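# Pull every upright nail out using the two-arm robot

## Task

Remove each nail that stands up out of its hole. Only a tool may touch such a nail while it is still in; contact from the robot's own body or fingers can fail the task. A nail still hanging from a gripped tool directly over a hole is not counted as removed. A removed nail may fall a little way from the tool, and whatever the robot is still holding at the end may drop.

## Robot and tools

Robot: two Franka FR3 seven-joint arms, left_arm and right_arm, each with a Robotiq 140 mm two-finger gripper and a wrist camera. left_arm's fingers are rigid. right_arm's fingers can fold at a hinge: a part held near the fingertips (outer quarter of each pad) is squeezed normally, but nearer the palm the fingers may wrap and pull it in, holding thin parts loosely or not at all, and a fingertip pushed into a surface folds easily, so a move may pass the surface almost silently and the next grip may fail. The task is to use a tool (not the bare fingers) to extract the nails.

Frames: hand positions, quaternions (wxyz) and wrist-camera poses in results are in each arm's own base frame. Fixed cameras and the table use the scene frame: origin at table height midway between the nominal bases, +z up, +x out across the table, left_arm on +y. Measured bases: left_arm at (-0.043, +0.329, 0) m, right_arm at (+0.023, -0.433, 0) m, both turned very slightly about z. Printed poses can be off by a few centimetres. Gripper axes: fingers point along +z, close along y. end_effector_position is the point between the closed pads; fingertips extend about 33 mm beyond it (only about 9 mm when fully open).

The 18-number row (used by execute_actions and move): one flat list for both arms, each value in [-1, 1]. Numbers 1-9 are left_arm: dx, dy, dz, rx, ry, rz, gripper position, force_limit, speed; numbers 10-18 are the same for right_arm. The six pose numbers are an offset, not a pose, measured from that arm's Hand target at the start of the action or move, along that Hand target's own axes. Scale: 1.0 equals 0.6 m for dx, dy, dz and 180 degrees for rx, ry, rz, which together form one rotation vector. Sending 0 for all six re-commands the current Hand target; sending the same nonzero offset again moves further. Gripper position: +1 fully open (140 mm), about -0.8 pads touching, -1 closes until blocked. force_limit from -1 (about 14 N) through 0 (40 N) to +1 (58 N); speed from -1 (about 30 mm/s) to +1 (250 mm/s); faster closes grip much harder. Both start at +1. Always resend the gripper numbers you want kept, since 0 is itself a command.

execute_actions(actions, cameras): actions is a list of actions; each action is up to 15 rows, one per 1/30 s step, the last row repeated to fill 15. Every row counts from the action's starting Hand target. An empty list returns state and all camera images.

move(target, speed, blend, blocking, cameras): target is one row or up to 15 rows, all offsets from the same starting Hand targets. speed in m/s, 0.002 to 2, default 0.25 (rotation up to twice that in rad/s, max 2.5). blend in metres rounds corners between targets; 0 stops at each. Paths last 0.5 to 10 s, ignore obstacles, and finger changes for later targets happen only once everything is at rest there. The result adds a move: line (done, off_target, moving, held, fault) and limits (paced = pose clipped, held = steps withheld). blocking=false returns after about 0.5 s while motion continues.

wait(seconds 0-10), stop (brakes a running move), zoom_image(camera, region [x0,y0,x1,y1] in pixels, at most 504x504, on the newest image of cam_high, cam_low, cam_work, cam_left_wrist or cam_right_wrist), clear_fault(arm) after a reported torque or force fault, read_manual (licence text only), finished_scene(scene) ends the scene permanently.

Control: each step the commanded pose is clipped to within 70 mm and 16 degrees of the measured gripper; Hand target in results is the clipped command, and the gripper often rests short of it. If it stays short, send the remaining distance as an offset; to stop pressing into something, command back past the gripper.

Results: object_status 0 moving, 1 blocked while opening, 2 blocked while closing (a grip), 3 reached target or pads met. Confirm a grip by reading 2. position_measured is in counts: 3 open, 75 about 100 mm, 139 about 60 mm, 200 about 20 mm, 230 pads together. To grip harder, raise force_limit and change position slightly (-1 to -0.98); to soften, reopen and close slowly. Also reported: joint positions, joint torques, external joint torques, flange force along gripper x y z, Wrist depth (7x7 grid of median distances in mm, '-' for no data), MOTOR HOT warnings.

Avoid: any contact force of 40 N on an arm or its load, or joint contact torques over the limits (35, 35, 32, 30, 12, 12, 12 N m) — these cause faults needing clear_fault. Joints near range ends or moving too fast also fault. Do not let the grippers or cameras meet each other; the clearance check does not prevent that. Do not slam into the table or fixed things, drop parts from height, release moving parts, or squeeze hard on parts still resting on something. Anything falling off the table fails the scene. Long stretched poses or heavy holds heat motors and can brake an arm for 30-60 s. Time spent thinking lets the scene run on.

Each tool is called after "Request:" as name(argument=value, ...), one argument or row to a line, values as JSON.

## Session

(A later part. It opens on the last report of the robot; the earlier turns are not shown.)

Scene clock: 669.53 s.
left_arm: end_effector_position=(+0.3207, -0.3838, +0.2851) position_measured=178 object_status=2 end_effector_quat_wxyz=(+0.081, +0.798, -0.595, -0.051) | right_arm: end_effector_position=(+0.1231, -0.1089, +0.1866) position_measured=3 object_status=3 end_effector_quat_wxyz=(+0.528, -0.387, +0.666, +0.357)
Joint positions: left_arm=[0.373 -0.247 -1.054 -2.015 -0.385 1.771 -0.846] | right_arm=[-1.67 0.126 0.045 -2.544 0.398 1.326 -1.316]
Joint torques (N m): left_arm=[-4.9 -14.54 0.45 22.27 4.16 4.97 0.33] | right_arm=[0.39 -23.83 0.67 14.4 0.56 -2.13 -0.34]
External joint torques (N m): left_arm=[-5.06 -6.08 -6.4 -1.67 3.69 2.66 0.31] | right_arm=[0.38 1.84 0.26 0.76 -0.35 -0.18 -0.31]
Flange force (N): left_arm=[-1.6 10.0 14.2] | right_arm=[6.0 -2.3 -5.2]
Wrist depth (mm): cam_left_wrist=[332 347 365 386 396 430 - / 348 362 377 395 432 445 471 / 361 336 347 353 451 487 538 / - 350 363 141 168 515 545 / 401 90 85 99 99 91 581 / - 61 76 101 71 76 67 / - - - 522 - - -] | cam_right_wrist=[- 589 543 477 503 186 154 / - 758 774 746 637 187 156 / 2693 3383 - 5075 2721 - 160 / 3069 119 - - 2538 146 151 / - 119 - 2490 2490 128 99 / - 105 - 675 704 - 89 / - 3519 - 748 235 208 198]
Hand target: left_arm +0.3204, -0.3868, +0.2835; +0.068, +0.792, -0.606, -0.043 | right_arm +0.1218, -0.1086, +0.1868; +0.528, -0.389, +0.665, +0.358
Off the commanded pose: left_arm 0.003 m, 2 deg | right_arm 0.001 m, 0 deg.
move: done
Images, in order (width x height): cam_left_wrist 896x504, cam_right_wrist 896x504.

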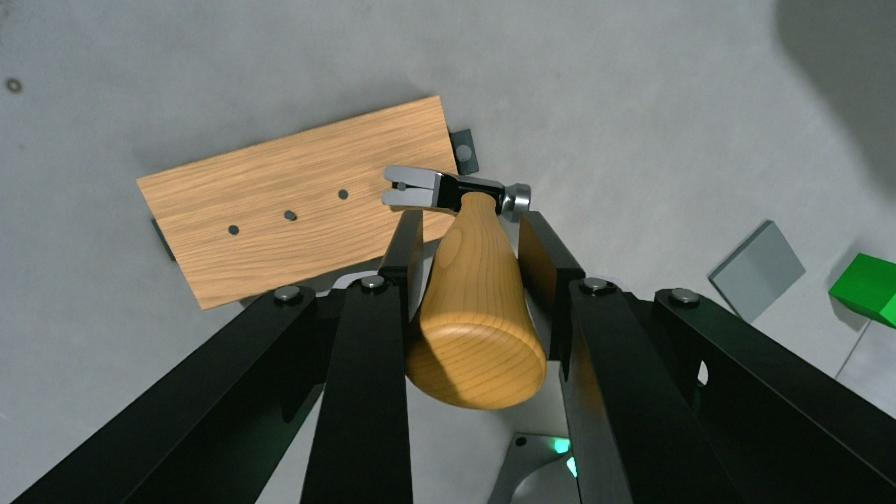

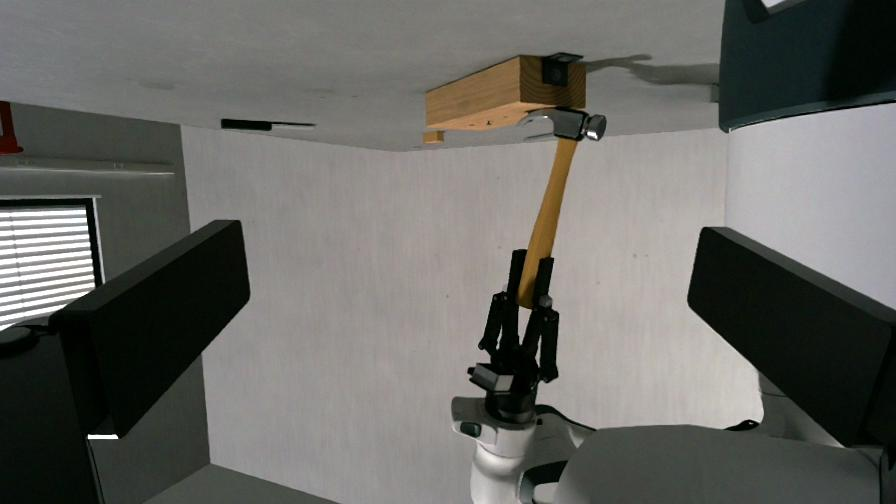

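Request:
move(
  target=[0,0.05,0.0075,0.05,0,0,-1,1,0.5,0,0,0,0,0,0,1,1,1],
  speed=0.02,
  cameras=["cam_right_wrist","cam_left_wrist"],
)

Request:
zoom_image(
  camera="cam_left_wrist",
  region=[330, 130, 550, 260],
)

Request:
zoom_image(
  camera="cam_right_wrist",
  region=[490, 85, 610, 155],
)

Scene clock: 678.53 s.
left_arm: end_effector_position=(+0.2821, -0.3980, +0.2859) position_measured=178 object_status=2 end_effector_quat_wxyz=(+0.015, +0.796, -0.606, -0.004) | right_arm: end_effector_position=(+0.1231, -0.1089, +0.1866) position_measured=3 object_status=3 end_effector_quat_wxyz=(+0.528, -0.387, +0.666, +0.357)
Joint positions: left_arm=[0.318 -0.53 -1.062 -2.119 -0.502 1.801 -0.82] | right_arm=[-1.67 0.126 0.045 -2.544 0.398 1.326 -1.316]
Joint torques (N m): left_arm=[3.27 -2.16 11.44 18.75 4.14 6.34 0.26] | right_arm=[0.4 -23.84 0.64 14.42 0.58 -2.13 -0.35]
External joint torques (N m): left_arm=[3.15 -2.04 -2.24 -3.41 3.42 3.73 0.26] | right_arm=[0.35 1.81 0.2 0.81 -0.33 -0.17 -0.33]
Flange force (N): left_arm=[7.0 -8.9 17.3] | right_arm=[6.0 -2.3 -5.3]
Wrist depth (mm): cam_left_wrist=[373 374 377 376 386 386 390 / 391 400 391 395 403 407 418 / 419 368 364 354 434 428 428 / 419 390 379 145 137 456 462 / - 453 85 99 99 91 488 / - 61 75 102 71 76 71 / - - - - - - -] | cam_right_wrist=[479 556 - 597 523 203 150 / 756 825 741 727 620 187 158 / 3069 3519 3142 - - - 160 / 3069 119 3299 - 647 137 157 / - 119 - 3069 680 128 99 / - 4124 4060 3180 652 2444 89 / - - 3299 3033 234 207 199]
Hand target: left_arm +0.2912, -0.3947, +0.2839; +0.005, +0.795, -0.607, +0.004 | right_arm +0.1218, -0.1086, +0.1868; +0.528, -0.389, +0.665, +0.358
Off the commanded pose: left_arm 0.010 m, 2 deg | right_arm 0.001 m, 0 deg.
move: off_target (left_arm)
Images, in order (width x height): cam_left_wrist 896x504, cam_right_wrist 896x504.

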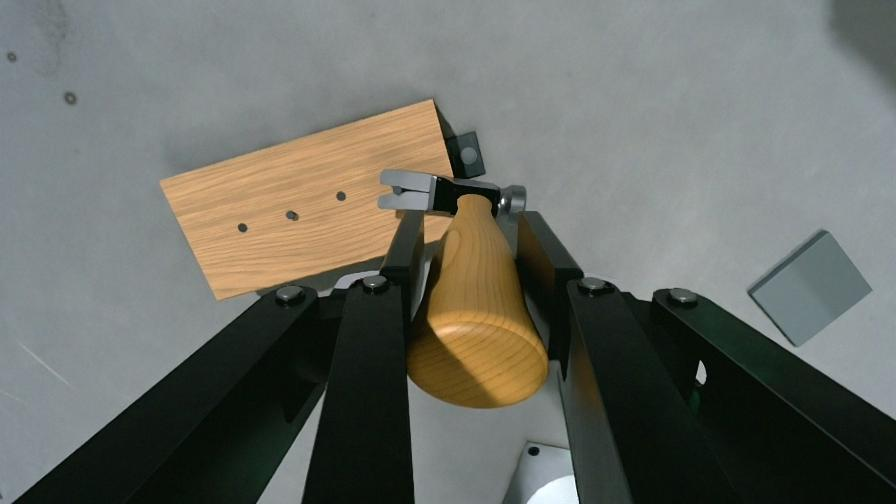

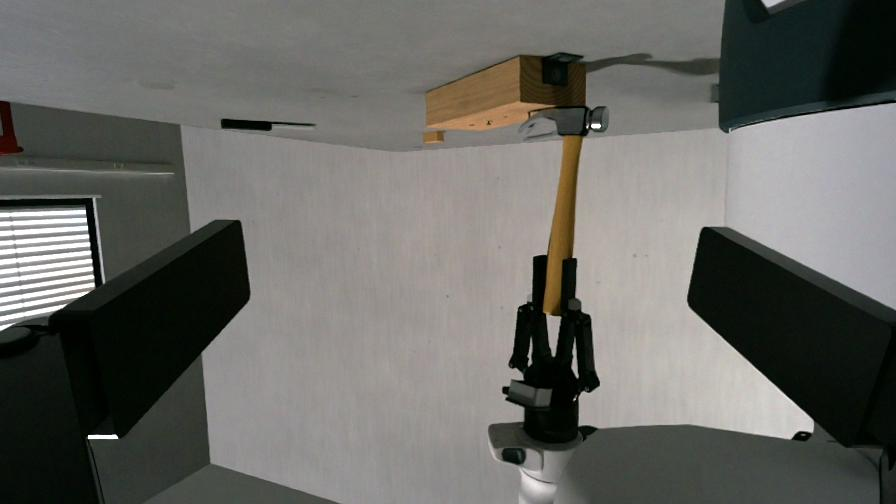

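Scaled by 2.291.

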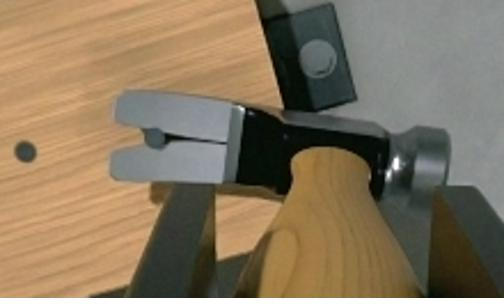

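Scaled by 4.200.

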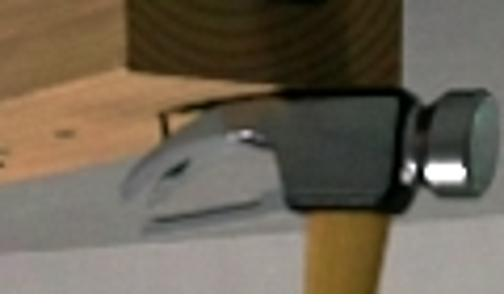

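Request:
move(
  target=[0,0.015,-0.02,0.01,0,0,-1,1,0.5,0,0,0,0,0,0,1,1,1],
  speed=0.02,
  cameras=["cam_right_wrist","cam_work"],
)

Request:
zoom_image(
  camera="cam_work",
  region=[390, 180, 440, 230],
)

Request:
zoom_image(
  camera="cam_right_wrist",
  region=[490, 85, 610, 155],
)

Scene clock: 684.77 s.
left_arm: end_effector_position=(+0.2799, -0.3959, +0.2924) position_measured=182 object_status=0 end_effector_quat_wxyz=(-0.005, +0.795, -0.606, +0.009) | right_arm: end_effector_position=(+0.1231, -0.1089, +0.1866) position_measured=3 object_status=3 end_effector_quat_wxyz=(+0.528, -0.387, +0.666, +0.357)
Joint positions: left_arm=[0.305 -0.588 -1.052 -2.129 -0.508 1.797 -0.818] | right_arm=[-1.67 0.126 0.045 -2.544 0.398 1.326 -1.316]
Joint torques (N m): left_arm=[-0.08 -0.14 16.19 26.13 0.9 3.19 0.06] | right_arm=[0.35 -23.8 0.64 14.41 0.56 -2.13 -0.34]
External joint torques (N m): left_arm=[-0.08 -1.34 1.36 4.36 0.1 0.5 0.06] | right_arm=[0.41 1.74 0.29 0.86 -0.34 -0.18 -0.32]
Flange force (N): left_arm=[4.4 -1.0 -9.8] | right_arm=[5.8 -2.4 -5.3]
Wrist depth (mm): cam_left_wrist=[396 394 391 396 396 381 383 / 396 412 405 400 399 404 399 / 445 426 376 355 435 422 425 / 461 455 393 149 443 455 442 / 493 - 85 99 98 91 461 / - 63 71 101 71 75 68 / - - - 550 - 71 64] | cam_right_wrist=[490 492 - 509 560 447 153 / 800 - - 715 636 190 155 / - - - 2869 - 2490 160 / 2965 118 3770 2900 2639 146 158 / - 119 - - 647 128 98 / - 112 - - 658 - 89 / - - 3717 - 232 207 199]
Hand target: left_arm +0.2825, -0.3969, +0.2959; -0.007, +0.795, -0.607, +0.014 | right_arm +0.1218, -0.1086, +0.1868; +0.528, -0.389, +0.665, +0.358
Off the commanded pose: left_arm 0.004 m, 1 deg | right_arm 0.001 m, 0 deg.
move: off_target (left_arm)
Images, in order (width x height): cam_work 896x504, cam_right_wrist 896x504.

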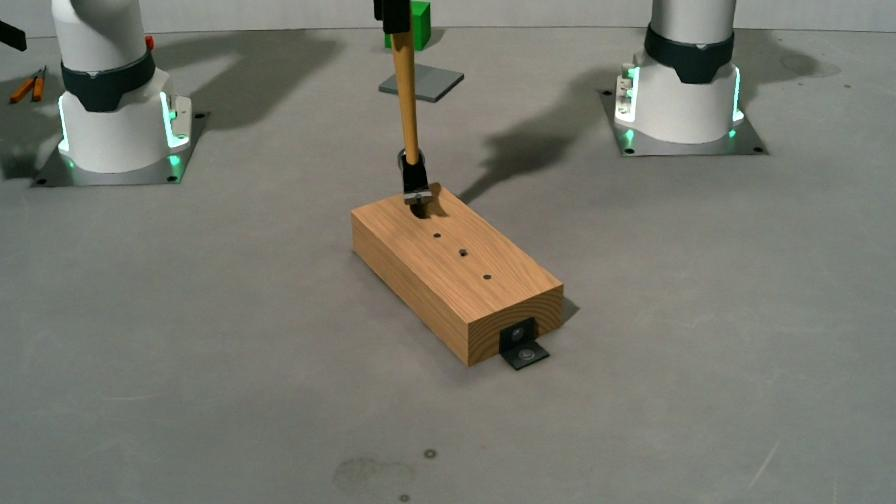

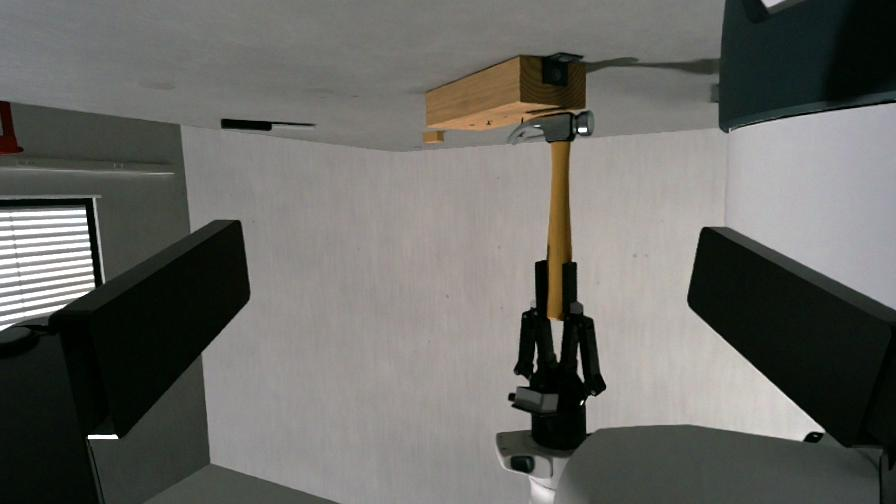

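Scaled by 10.080.

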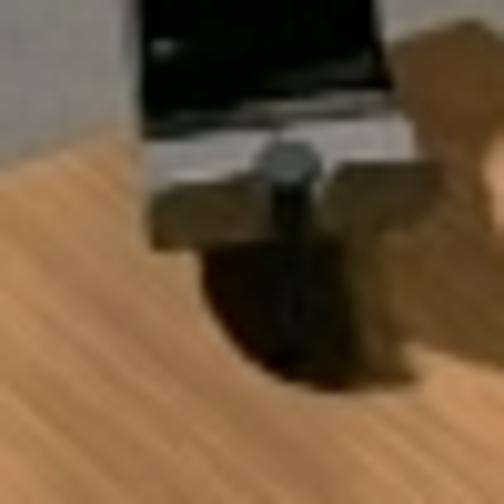

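Scaled by 4.200.

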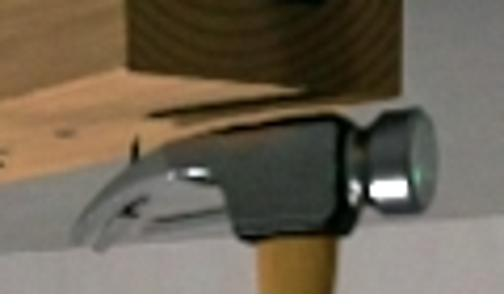

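Request:
move(
  target=[0,0,-0.03,0,0,0,-1,1,0.5,0,0,0,0,0,0,1,1,1],
  speed=0.03,
  cameras=["cam_right_wrist","cam_left_wrist","cam_work"],
)

Request:
zoom_image(
  camera="cam_work",
  region=[390, 180, 440, 230],
)

Request:
zoom_image(
  camera="cam_right_wrist",
  region=[490, 85, 610, 155],
)

Scene clock: 690.13 s.
left_arm: end_effector_position=(+0.2797, -0.3970, +0.3105) position_measured=182 object_status=2 end_effector_quat_wxyz=(-0.004, +0.795, -0.607, +0.010) | right_arm: end_effector_position=(+0.1231, -0.1089, +0.1866) position_measured=3 object_status=3 end_effector_quat_wxyz=(+0.528, -0.387, +0.666, +0.357)
Joint positions: left_arm=[0.305 -0.592 -1.032 -2.09 -0.502 1.756 -0.818] | right_arm=[-1.67 0.126 0.045 -2.544 0.398 1.326 -1.316]
Joint velocities: left_arm=[0 0 0 0 0.001 -0.004 0] | right_arm=[within noise]
Joint torques (N m): left_arm=[-0.16 -0.35 16.1 26.36 1.26 2.93 -0.08] | right_arm=[0.38 -23.81 0.73 14.44 0.55 -2.13 -0.34]
External joint torques (N m): left_arm=[-0.31 -1.71 1.13 4.61 0.45 0.22 -0.08] | right_arm=[0.36 1.74 0.32 0.86 -0.36 -0.18 -0.32]
Flange force (N): left_arm=[4.9 -0.4 -11.2] | right_arm=[5.8 -2.4 -5.4]
Wrist depth (mm): cam_left_wrist=[403 409 407 396 401 400 397 / 430 428 413 414 - 421 414 / 464 444 394 351 439 435 445 / 485 469 414 149 461 471 455 / 515 - 85 99 98 91 497 / - 63 71 100 71 75 71 / - - - 582 - 71 64] | cam_right_wrist=[- - 526 548 522 184 157 / 2587 - 741 727 628 188 155 / 4189 - - 2999 - - 160 / - 119 3218 - - 137 158 / - 119 - - 663 128 99 / - 105 - 2639 648 2613 89 / - - - - 233 208 198]
Hand target: left_arm +0.2819, -0.3969, +0.3139; -0.007, +0.795, -0.607, +0.014 | right_arm +0.1218, -0.1086, +0.1868; +0.528, -0.389, +0.665, +0.358
Off the commanded pose: left_arm 0.004 m, 1 deg | right_arm 0.001 m, 0 deg.
move: off_target (left_arm)
Images, in order (width x height): cam_work 896x504, cam_left_wrist 896x504, cam_right_wrist 896x504.

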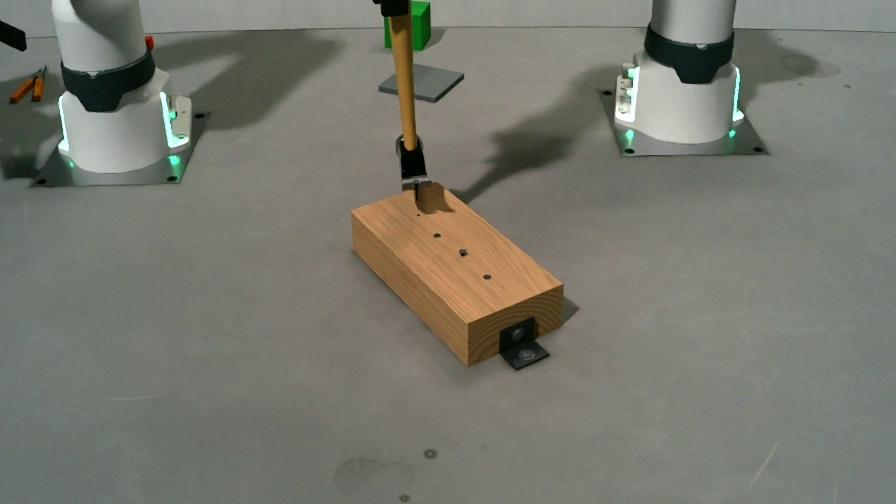

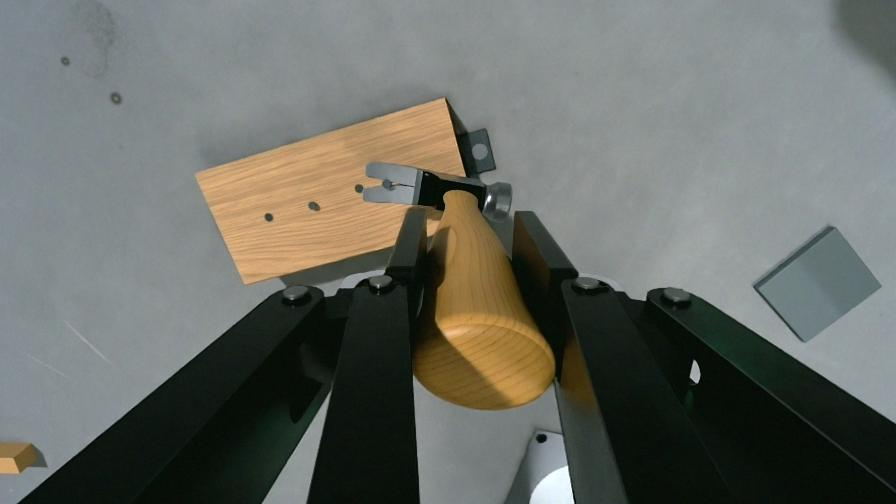

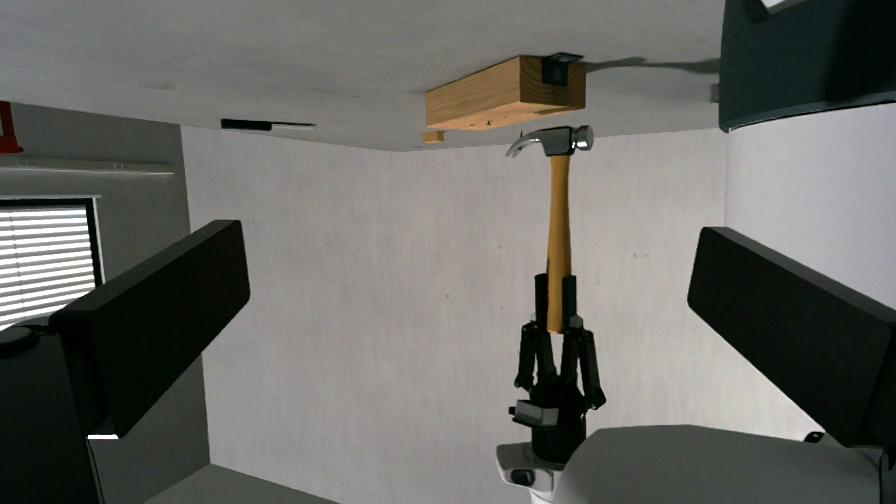

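Scaled by 10.080.

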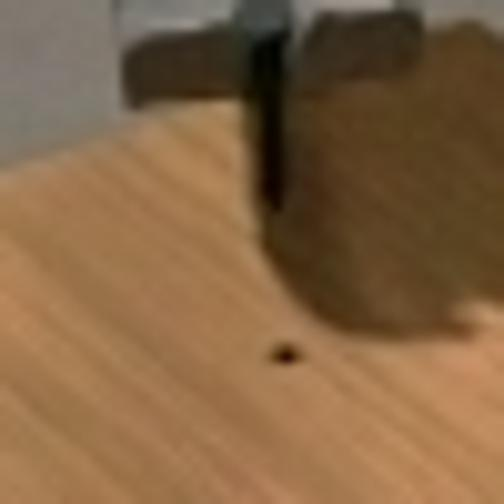

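Scaled by 4.200.

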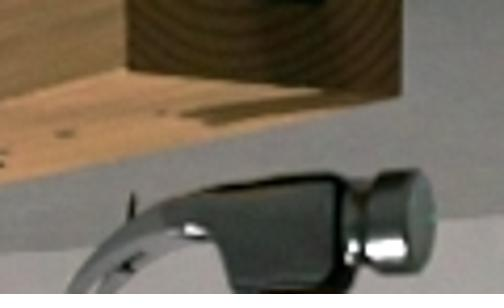

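Request:
move(
  target=[
    [0,0,-0.05,0,0,0,-1,1,0.5,0,0,0,0,0,0,1,1,1],
    [-0.2645,-0.107,-0.05,0,0,0,-1,1,0.5,0,0,0,0,0,0,1,1,1],
    [-0.2645,-0.107,0.05,0,0,0,-1,1,0.5,0,0,0,0,0,0,1,1,1],
  ],
  speed=0.1,
  blend=0.01,
  cameras=["cam_right_wrist","cam_left_wrist","cam_work","cam_low"],
)

Request:
zoom_image(
  camera="cam_work",
  region=[450, 100, 650, 260],
)

Scene clock: 706.47 s.
left_arm: end_effector_position=(+0.3009, -0.2245, +0.2816) position_measured=182 object_status=2 end_effector_quat_wxyz=(-0.008, +0.796, -0.605, +0.009) | right_arm: end_effector_position=(+0.1231, -0.1089, +0.1866) position_measured=3 object_status=3 end_effector_quat_wxyz=(+0.528, -0.387, +0.666, +0.357)
Joint positions: left_arm=[0.124 -0.756 -0.624 -2.465 -0.416 1.814 -0.533] | right_arm=[-1.67 0.126 0.045 -2.544 0.398 1.326 -1.316]
Joint velocities: left_arm=[-0.001 0.003 0 0 0 0.005 0.002] | right_arm=[within noise]
Joint torques (N m): left_arm=[-0.65 -3.89 11.06 26.4 0.55 3.55 0.23] | right_arm=[0.4 -23.83 0.69 14.44 0.56 -2.12 -0.34]
External joint torques (N m): left_arm=[-0.74 -0.71 0.5 3.68 -0.23 0.86 0.24] | right_arm=[0.36 1.77 0.26 0.8 -0.36 -0.18 -0.32]
Flange force (N): left_arm=[4.6 -3.0 -6.3] | right_arm=[5.8 -2.2 -5.2]
Wrist depth (mm): cam_left_wrist=[377 377 326 325 374 378 369 / - 397 401 398 395 397 389 / 428 423 416 351 417 412 409 / 450 431 444 149 428 439 434 / 480 - 85 99 98 85 459 / - 64 71 101 71 75 68 / - - - 535 - 71 64] | cam_right_wrist=[524 - - 504 516 464 150 / 763 - 871 717 650 186 158 / 3180 2808 2466 2838 - 2421 160 / 3105 119 - - 2538 137 154 / - 119 3218 - 769 128 99 / - 112 - 2932 802 - 89 / - 4060 3665 - 225 207 198]
Hand target: left_arm +0.3030, -0.2270, +0.2836; -0.007, +0.795, -0.607, +0.014 | right_arm +0.1218, -0.1086, +0.1868; +0.528, -0.389, +0.665, +0.358
Off the commanded pose: left_arm 0.004 m, 1 deg | right_arm 0.001 m, 0 deg.
move: off_target (left_arm)
Images, in order (width x height): cam_low 896x504, cam_work 896x504, cam_left_wrist 896x504, cam_right_wrist 896x504.

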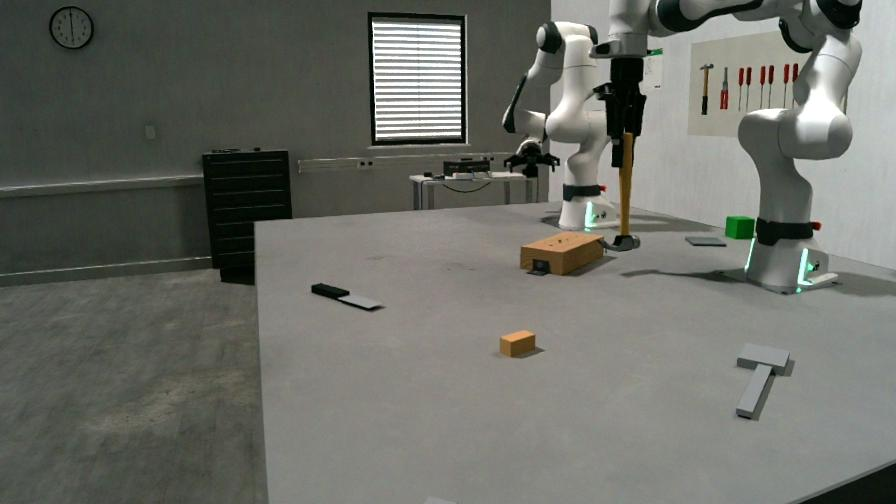

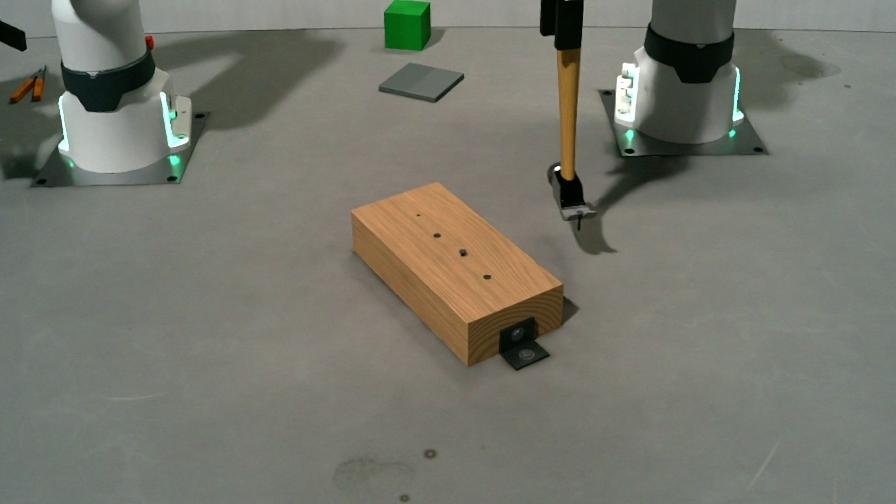

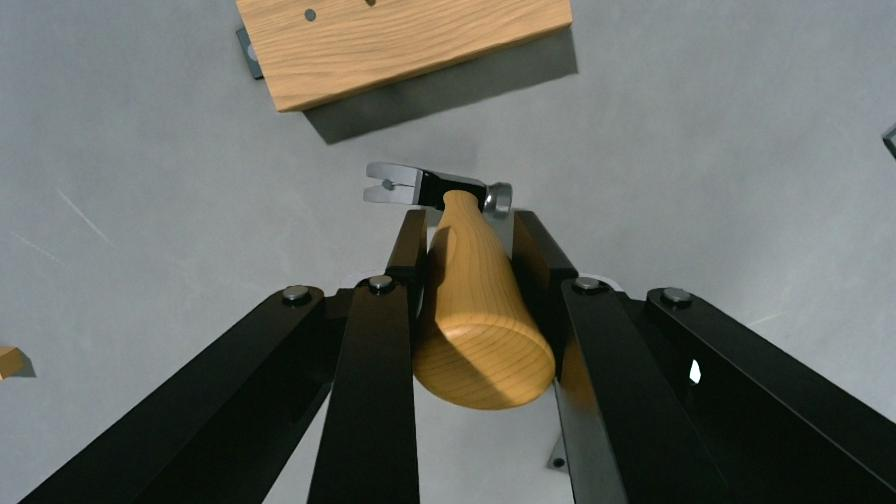

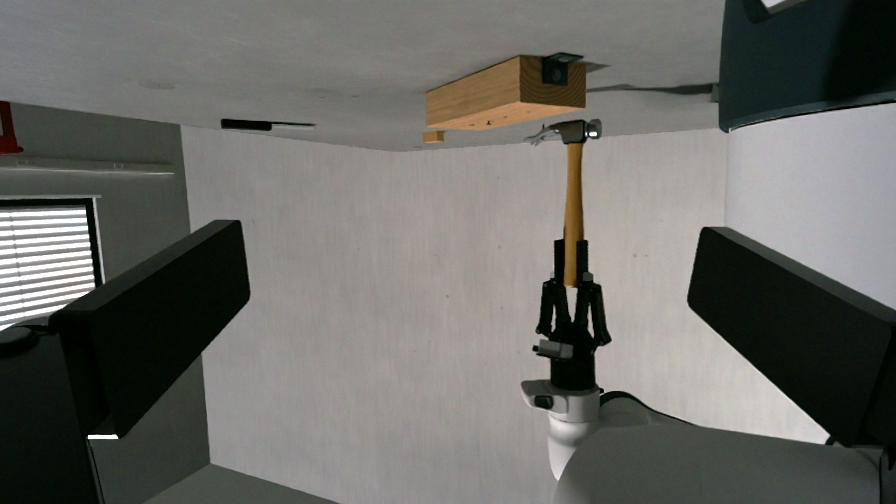

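Scaled by 2.520.

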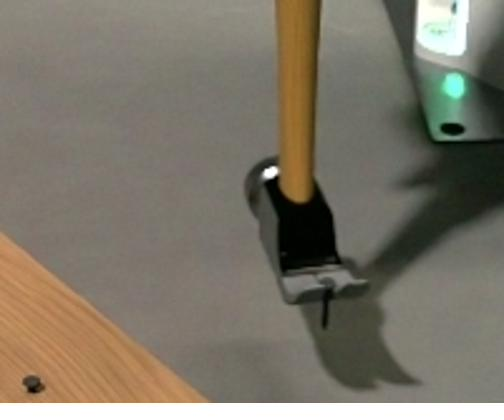

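Request:
move(
  target=[0.001,-0.27,0.041,-0.278,0,0,-1,1,0.5,0,0,0,0,0,0,1,1,1],
  speed=0.1,
  cameras=["cam_right_wrist","cam_left_wrist","cam_work","cam_low"],
)

Request:
zoom_image(
  camera="cam_work",
  region=[520, 150, 680, 280],
)

Scene clock: 719.53 s.
left_arm: end_effector_position=(+0.4630, -0.1854, +0.2613) position_measured=182 object_status=2 end_effector_quat_wxyz=(+0.329, +0.724, -0.557, -0.239) | right_arm: end_effector_position=(+0.1231, -0.1089, +0.1866) position_measured=3 object_status=3 end_effector_quat_wxyz=(+0.528, -0.387, +0.666, +0.357)
Joint positions: left_arm=[0.21 0.637 -0.523 -1.259 -0.164 1.119 -0.613] | right_arm=[-1.67 0.126 0.045 -2.544 0.398 1.326 -1.316]
Joint velocities: left_arm=[0.001 0 0.001 0 0 -0.004 -0.006] | right_arm=[within noise]
Joint torques (N m): left_arm=[-0.63 -47.59 -7.87 24.41 -1.61 -1.3 -0.18] | right_arm=[0.39 -23.81 0.69 14.46 0.56 -2.13 -0.32]
External joint torques (N m): left_arm=[-0.53 -1.51 0.5 2.95 -0.75 -1.52 -0.26] | right_arm=[0.36 1.89 0.28 0.77 -0.36 -0.19 -0.3]
Flange force (N): left_arm=[6.9 -3.8 -19.4] | right_arm=[6.1 -2.4 -5.3]
Wrist depth (mm): cam_left_wrist=[246 261 299 378 - 2230 1755 / 254 277 293 - 692 - - / 261 308 364 342 - - - / 269 318 382 149 122 - - / 278 302 85 99 98 85 - / - 63 71 100 71 75 67 / - - - - - 71 64] | cam_right_wrist=[- - 463 544 520 448 154 / - - - 743 642 739 155 / 3142 4326 - 2218 - - 160 / 2999 118 - 907 - 137 170 / - 119 - 1051 2666 128 99 / - 106 - - 920 933 89 / - - - - 225 208 198]
Hand target: left_arm +0.4602, -0.1851, +0.2636; +0.330, +0.723, -0.556, -0.244 | right_arm +0.1218, -0.1086, +0.1868; +0.528, -0.389, +0.665, +0.358
Off the commanded pose: left_arm 0.004 m, 1 deg | right_arm 0.001 m, 0 deg.
move: off_target (left_arm)
Images, in order (width x height): cam_low 896x504, cam_work 896x504, cam_left_wrist 896x504, cam_right_wrist 896x504.

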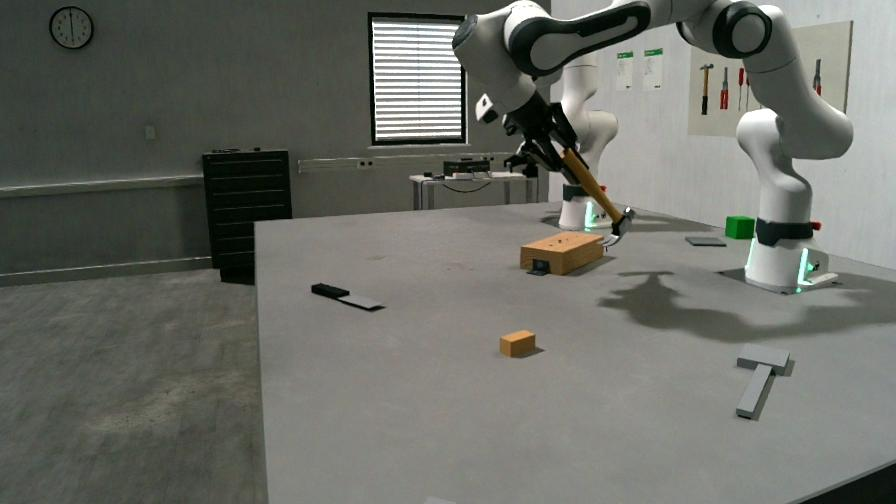

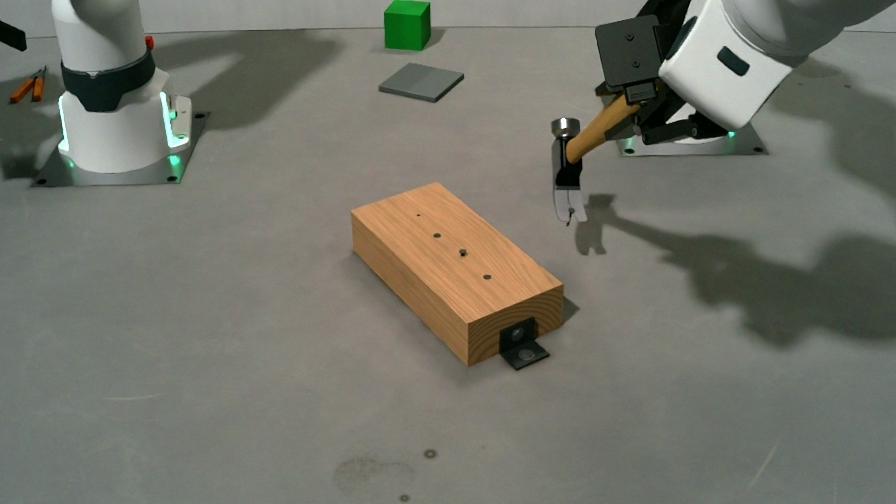

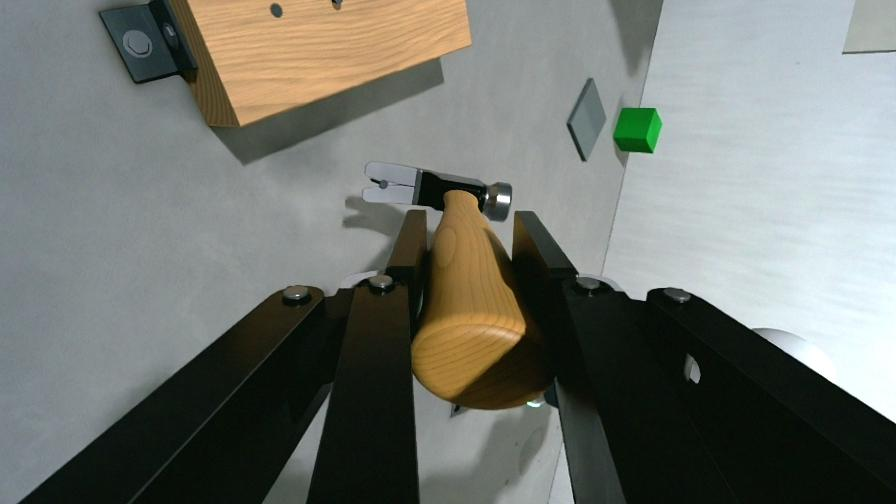

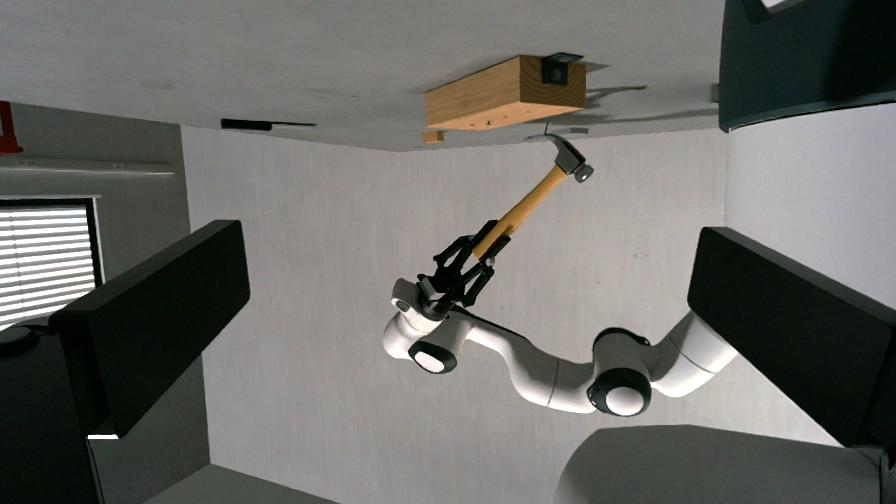

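Scaled by 3.150.

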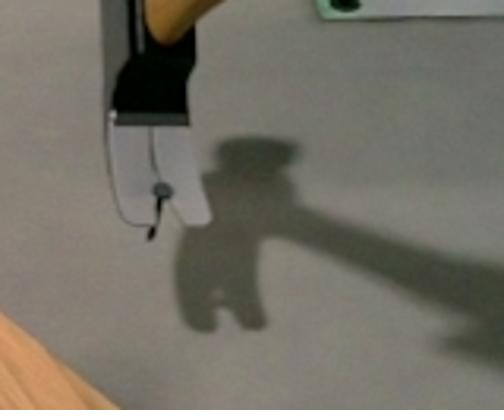

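Request:
move(
  target=[0,-0.031,0.0277,0,0,0,-1,1,0.5,0,0,0,0,0,0,1,1,1],
  speed=0.05,
  cameras=["cam_right_wrist","cam_work"],
)

Request:
zoom_image(
  camera="cam_work",
  region=[520, 150, 680, 280],
)

Request:
zoom_image(
  camera="cam_right_wrist",
  region=[500, 85, 620, 195],
)

Scene clock: 725.60 s.
left_arm: end_effector_position=(+0.4617, -0.1862, +0.2373) position_measured=182 object_status=2 end_effector_quat_wxyz=(+0.328, +0.725, -0.554, -0.243) | right_arm: end_effector_position=(+0.1231, -0.1089, +0.1866) position_measured=3 object_status=3 end_effector_quat_wxyz=(+0.528, -0.387, +0.666, +0.357)
Joint positions: left_arm=[0.21 0.648 -0.519 -1.305 -0.154 1.168 -0.606] | right_arm=[-1.67 0.126 0.045 -2.544 0.398 1.326 -1.316]
Joint velocities: left_arm=[-0.001 0 0.001 -0.001 0.001 0.005 0.004] | right_arm=[within noise]
Joint torques (N m): left_arm=[0.2 -48.16 -8.78 23.21 -1.29 -0.79 0.23] | right_arm=[0.37 -23.82 0.69 14.44 0.56 -2.12 -0.31]
External joint torques (N m): left_arm=[0.14 -1.75 -0.27 1.7 -0.48 -0.98 0.15] | right_arm=[0.3 1.83 0.23 0.75 -0.35 -0.18 -0.28]
Flange force (N): left_arm=[1.3 0.9 -8.0] | right_arm=[5.9 -2.2 -5.2]
Wrist depth (mm): cam_left_wrist=[231 242 271 361 601 - - / 235 264 290 452 - - - / 242 290 355 351 643 - - / 249 299 356 149 122 - - / 256 281 85 99 99 85 1925 / - 63 71 100 71 75 71 / - - - 610 - 71 64] | cam_right_wrist=[- - - - - 185 154 / - - 901 733 630 184 158 / 2613 3825 - - - - 161 / 3033 119 - 933 - 137 161 / - 119 - 1060 2613 128 99 / - 3770 - - 1000 988 89 / - - - 3665 226 208 198]
Hand target: left_arm +0.4602, -0.1855, +0.2386; +0.330, +0.723, -0.556, -0.244 | right_arm +0.1218, -0.1086, +0.1868; +0.528, -0.389, +0.665, +0.358
Off the commanded pose: left_arm 0.002 m, 0 deg | right_arm 0.001 m, 0 deg.
move: done
Images, in order (width x height): cam_work 896x504, cam_right_wrist 896x504.

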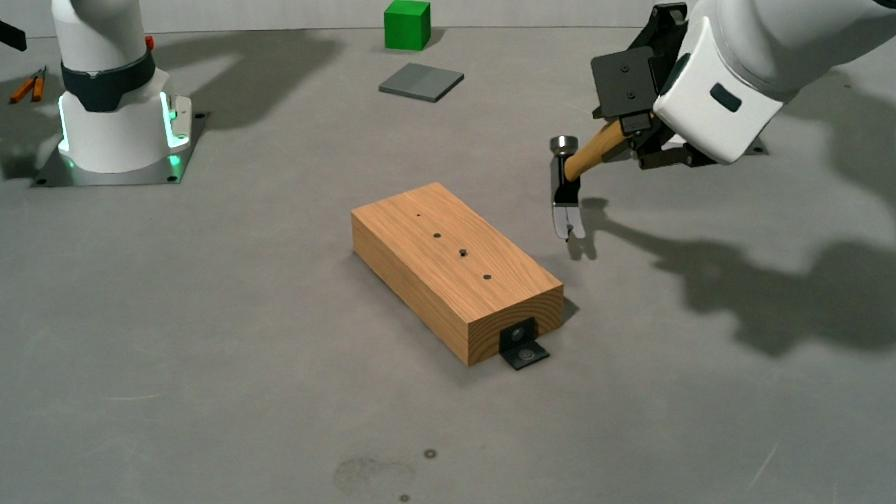

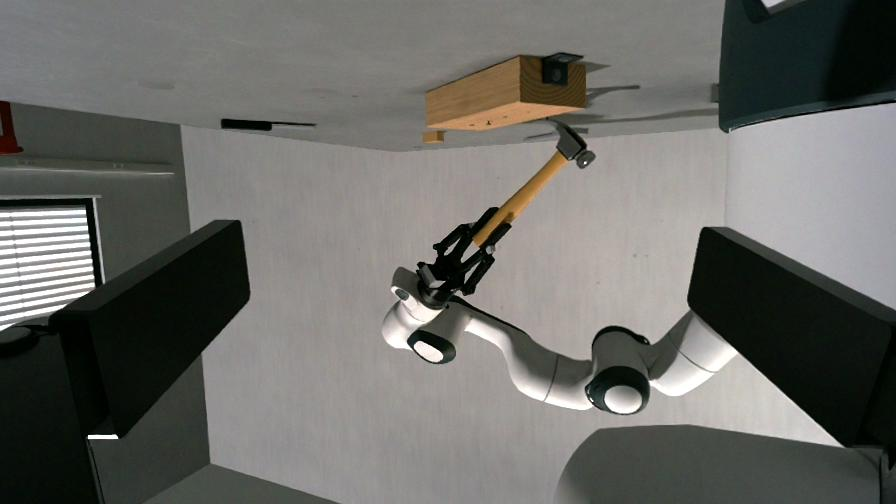

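Scaled by 3.150.

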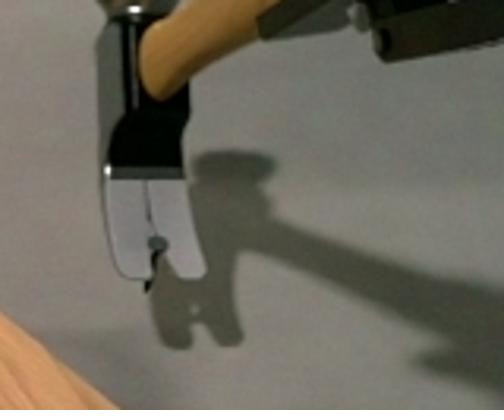

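Scaled by 4.200.

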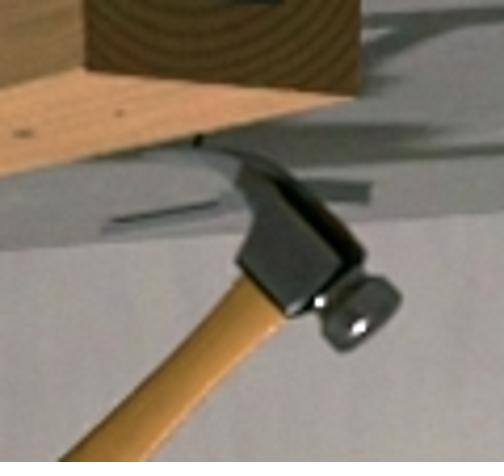

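Request:
move(
  target=[-0.001,-0.157,-0.001,-0.139,0,0,-1,1,0.5,0,0,0,0,0,0,1,1,1],
  speed=0.08,
  cameras=["cam_right_wrist","cam_work","cam_low"],
)

Request:
zoom_image(
  camera="cam_work",
  region=[520, 150, 680, 280],
)

Request:
zoom_image(
  camera="cam_low",
  region=[560, 200, 660, 270],
)

Scene clock: 740.73 s.
left_arm: end_effector_position=(+0.5190, -0.1690, +0.1686) position_measured=182 object_status=2 end_effector_quat_wxyz=(+0.461, +0.705, -0.477, -0.252) | right_arm: end_effector_position=(+0.1231, -0.1089, +0.1866) position_measured=3 object_status=3 end_effector_quat_wxyz=(+0.528, -0.387, +0.666, +0.357)
Joint positions: left_arm=[0.156 1.293 -0.569 -0.503 -0.176 0.838 -0.731] | right_arm=[-1.67 0.126 0.045 -2.544 0.398 1.326 -1.316]
Joint velocities: left_arm=[0 0 0 -0.001 -0.001 0.001 -0.005] | right_arm=[within noise]
Joint torques (N m): left_arm=[-0.01 -56.81 -9.14 20.89 -2.18 -0.23 -0.13] | right_arm=[0.37 -23.81 0.69 14.41 0.58 -2.13 -0.3]
External joint torques (N m): left_arm=[-0.08 -0.41 -0.93 2.32 -0.36 0.16 -0.22] | right_arm=[0.33 1.9 0.26 0.72 -0.33 -0.18 -0.28]
Flange force (N): left_arm=[0.0 0.0 0.0] | right_arm=[6.1 -2.4 -5.2]
Wrist depth (mm): cam_left_wrist=[176 215 237 332 - 2210 2057 / 178 218 251 321 - 2075 2023 / 185 222 287 347 - - - / 186 224 292 149 154 2411 1940 / 189 210 85 99 98 90 1956 / - 63 71 100 71 75 64 / - - - 564 - 71 64] | cam_right_wrist=[- - 531 509 532 183 153 / 680 715 892 752 644 188 155 / 3069 - - - - 2399 159 / 2932 119 2513 1163 2399 137 161 / - 119 - - - 128 99 / - 105 - - 2666 - 89 / - - 3665 2869 225 208 198]
Hand target: left_arm +0.5210, -0.1692, +0.1685; +0.478, +0.634, -0.490, -0.359 | right_arm +0.1218, -0.1086, +0.1868; +0.528, -0.389, +0.665, +0.358
Off the commanded pose: left_arm 0.002 m, 15 deg | right_arm 0.001 m, 0 deg.
elbow stopped short (left arm): the move would have taken joint 4 (elbow) straighter than the controller allows.
move: off_target (left_arm)
Images, in order (width x height): cam_low 896x504, cam_work 896x504, cam_right_wrist 896x504.

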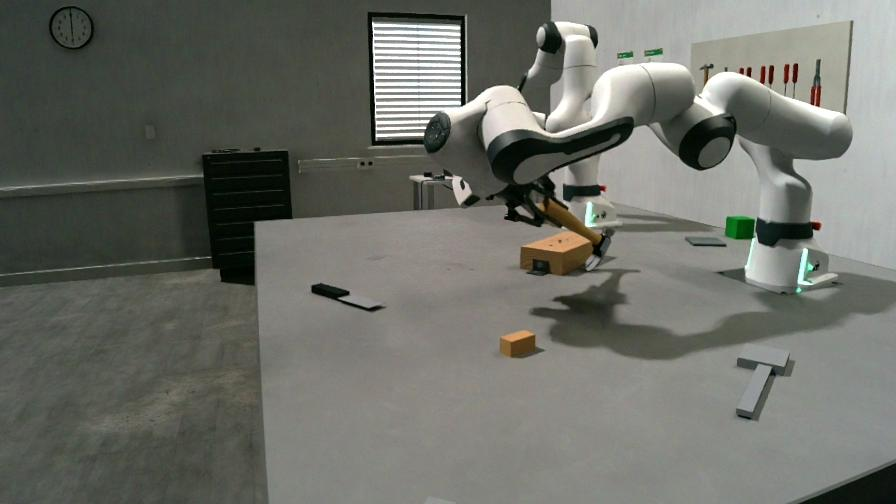

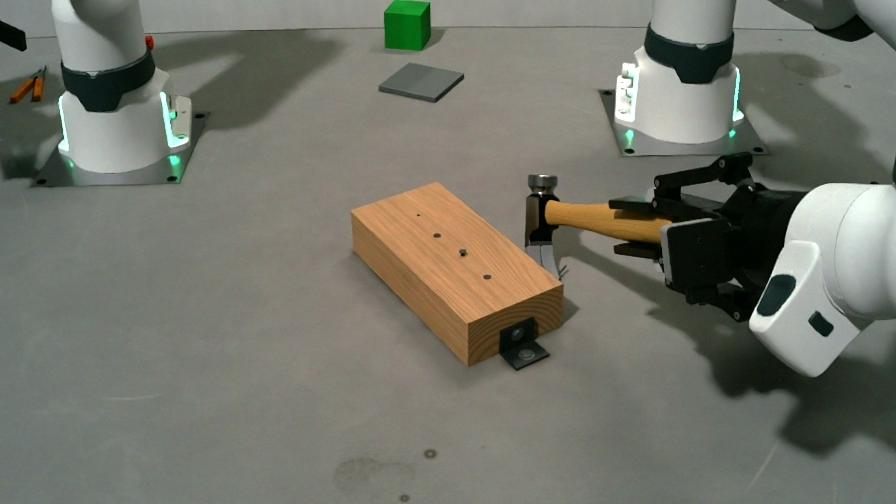

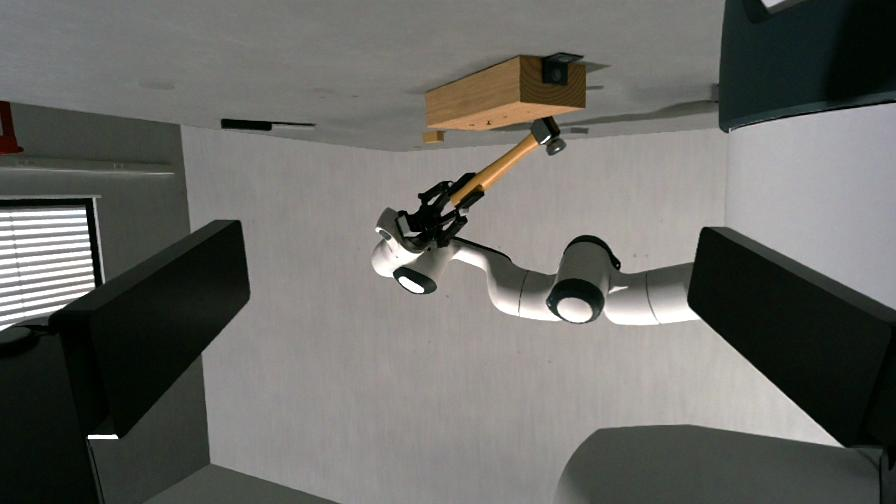

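Scaled by 3.150.

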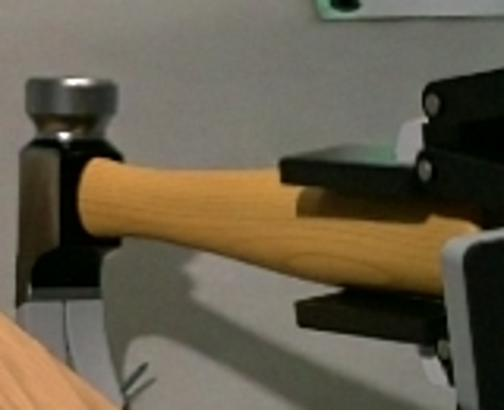

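Scaled by 5.040.

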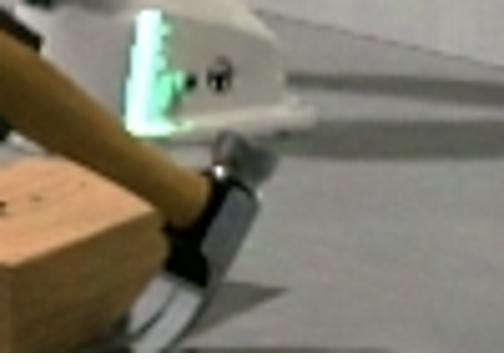

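Request:
zoom_image(
  camera="cam_work",
  region=[520, 230, 600, 300],
)

Request:
zoom_image(
  camera="cam_high",
  region=[480, 150, 620, 260],
)

Scaled by 6.300.

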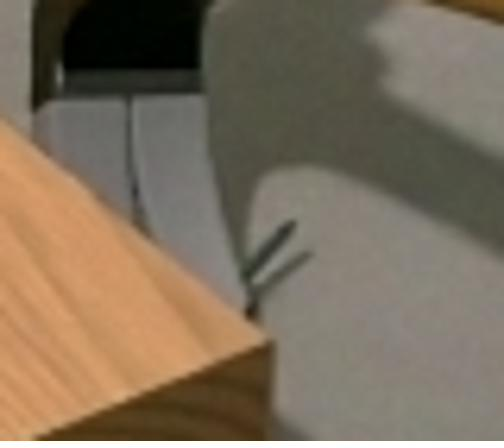

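This scene's latest camera images include none from cam_high. They are from: cam_low, cam_work, cam_right_wrist. cam_high's image comes with the result of a call that names it in "cameras".


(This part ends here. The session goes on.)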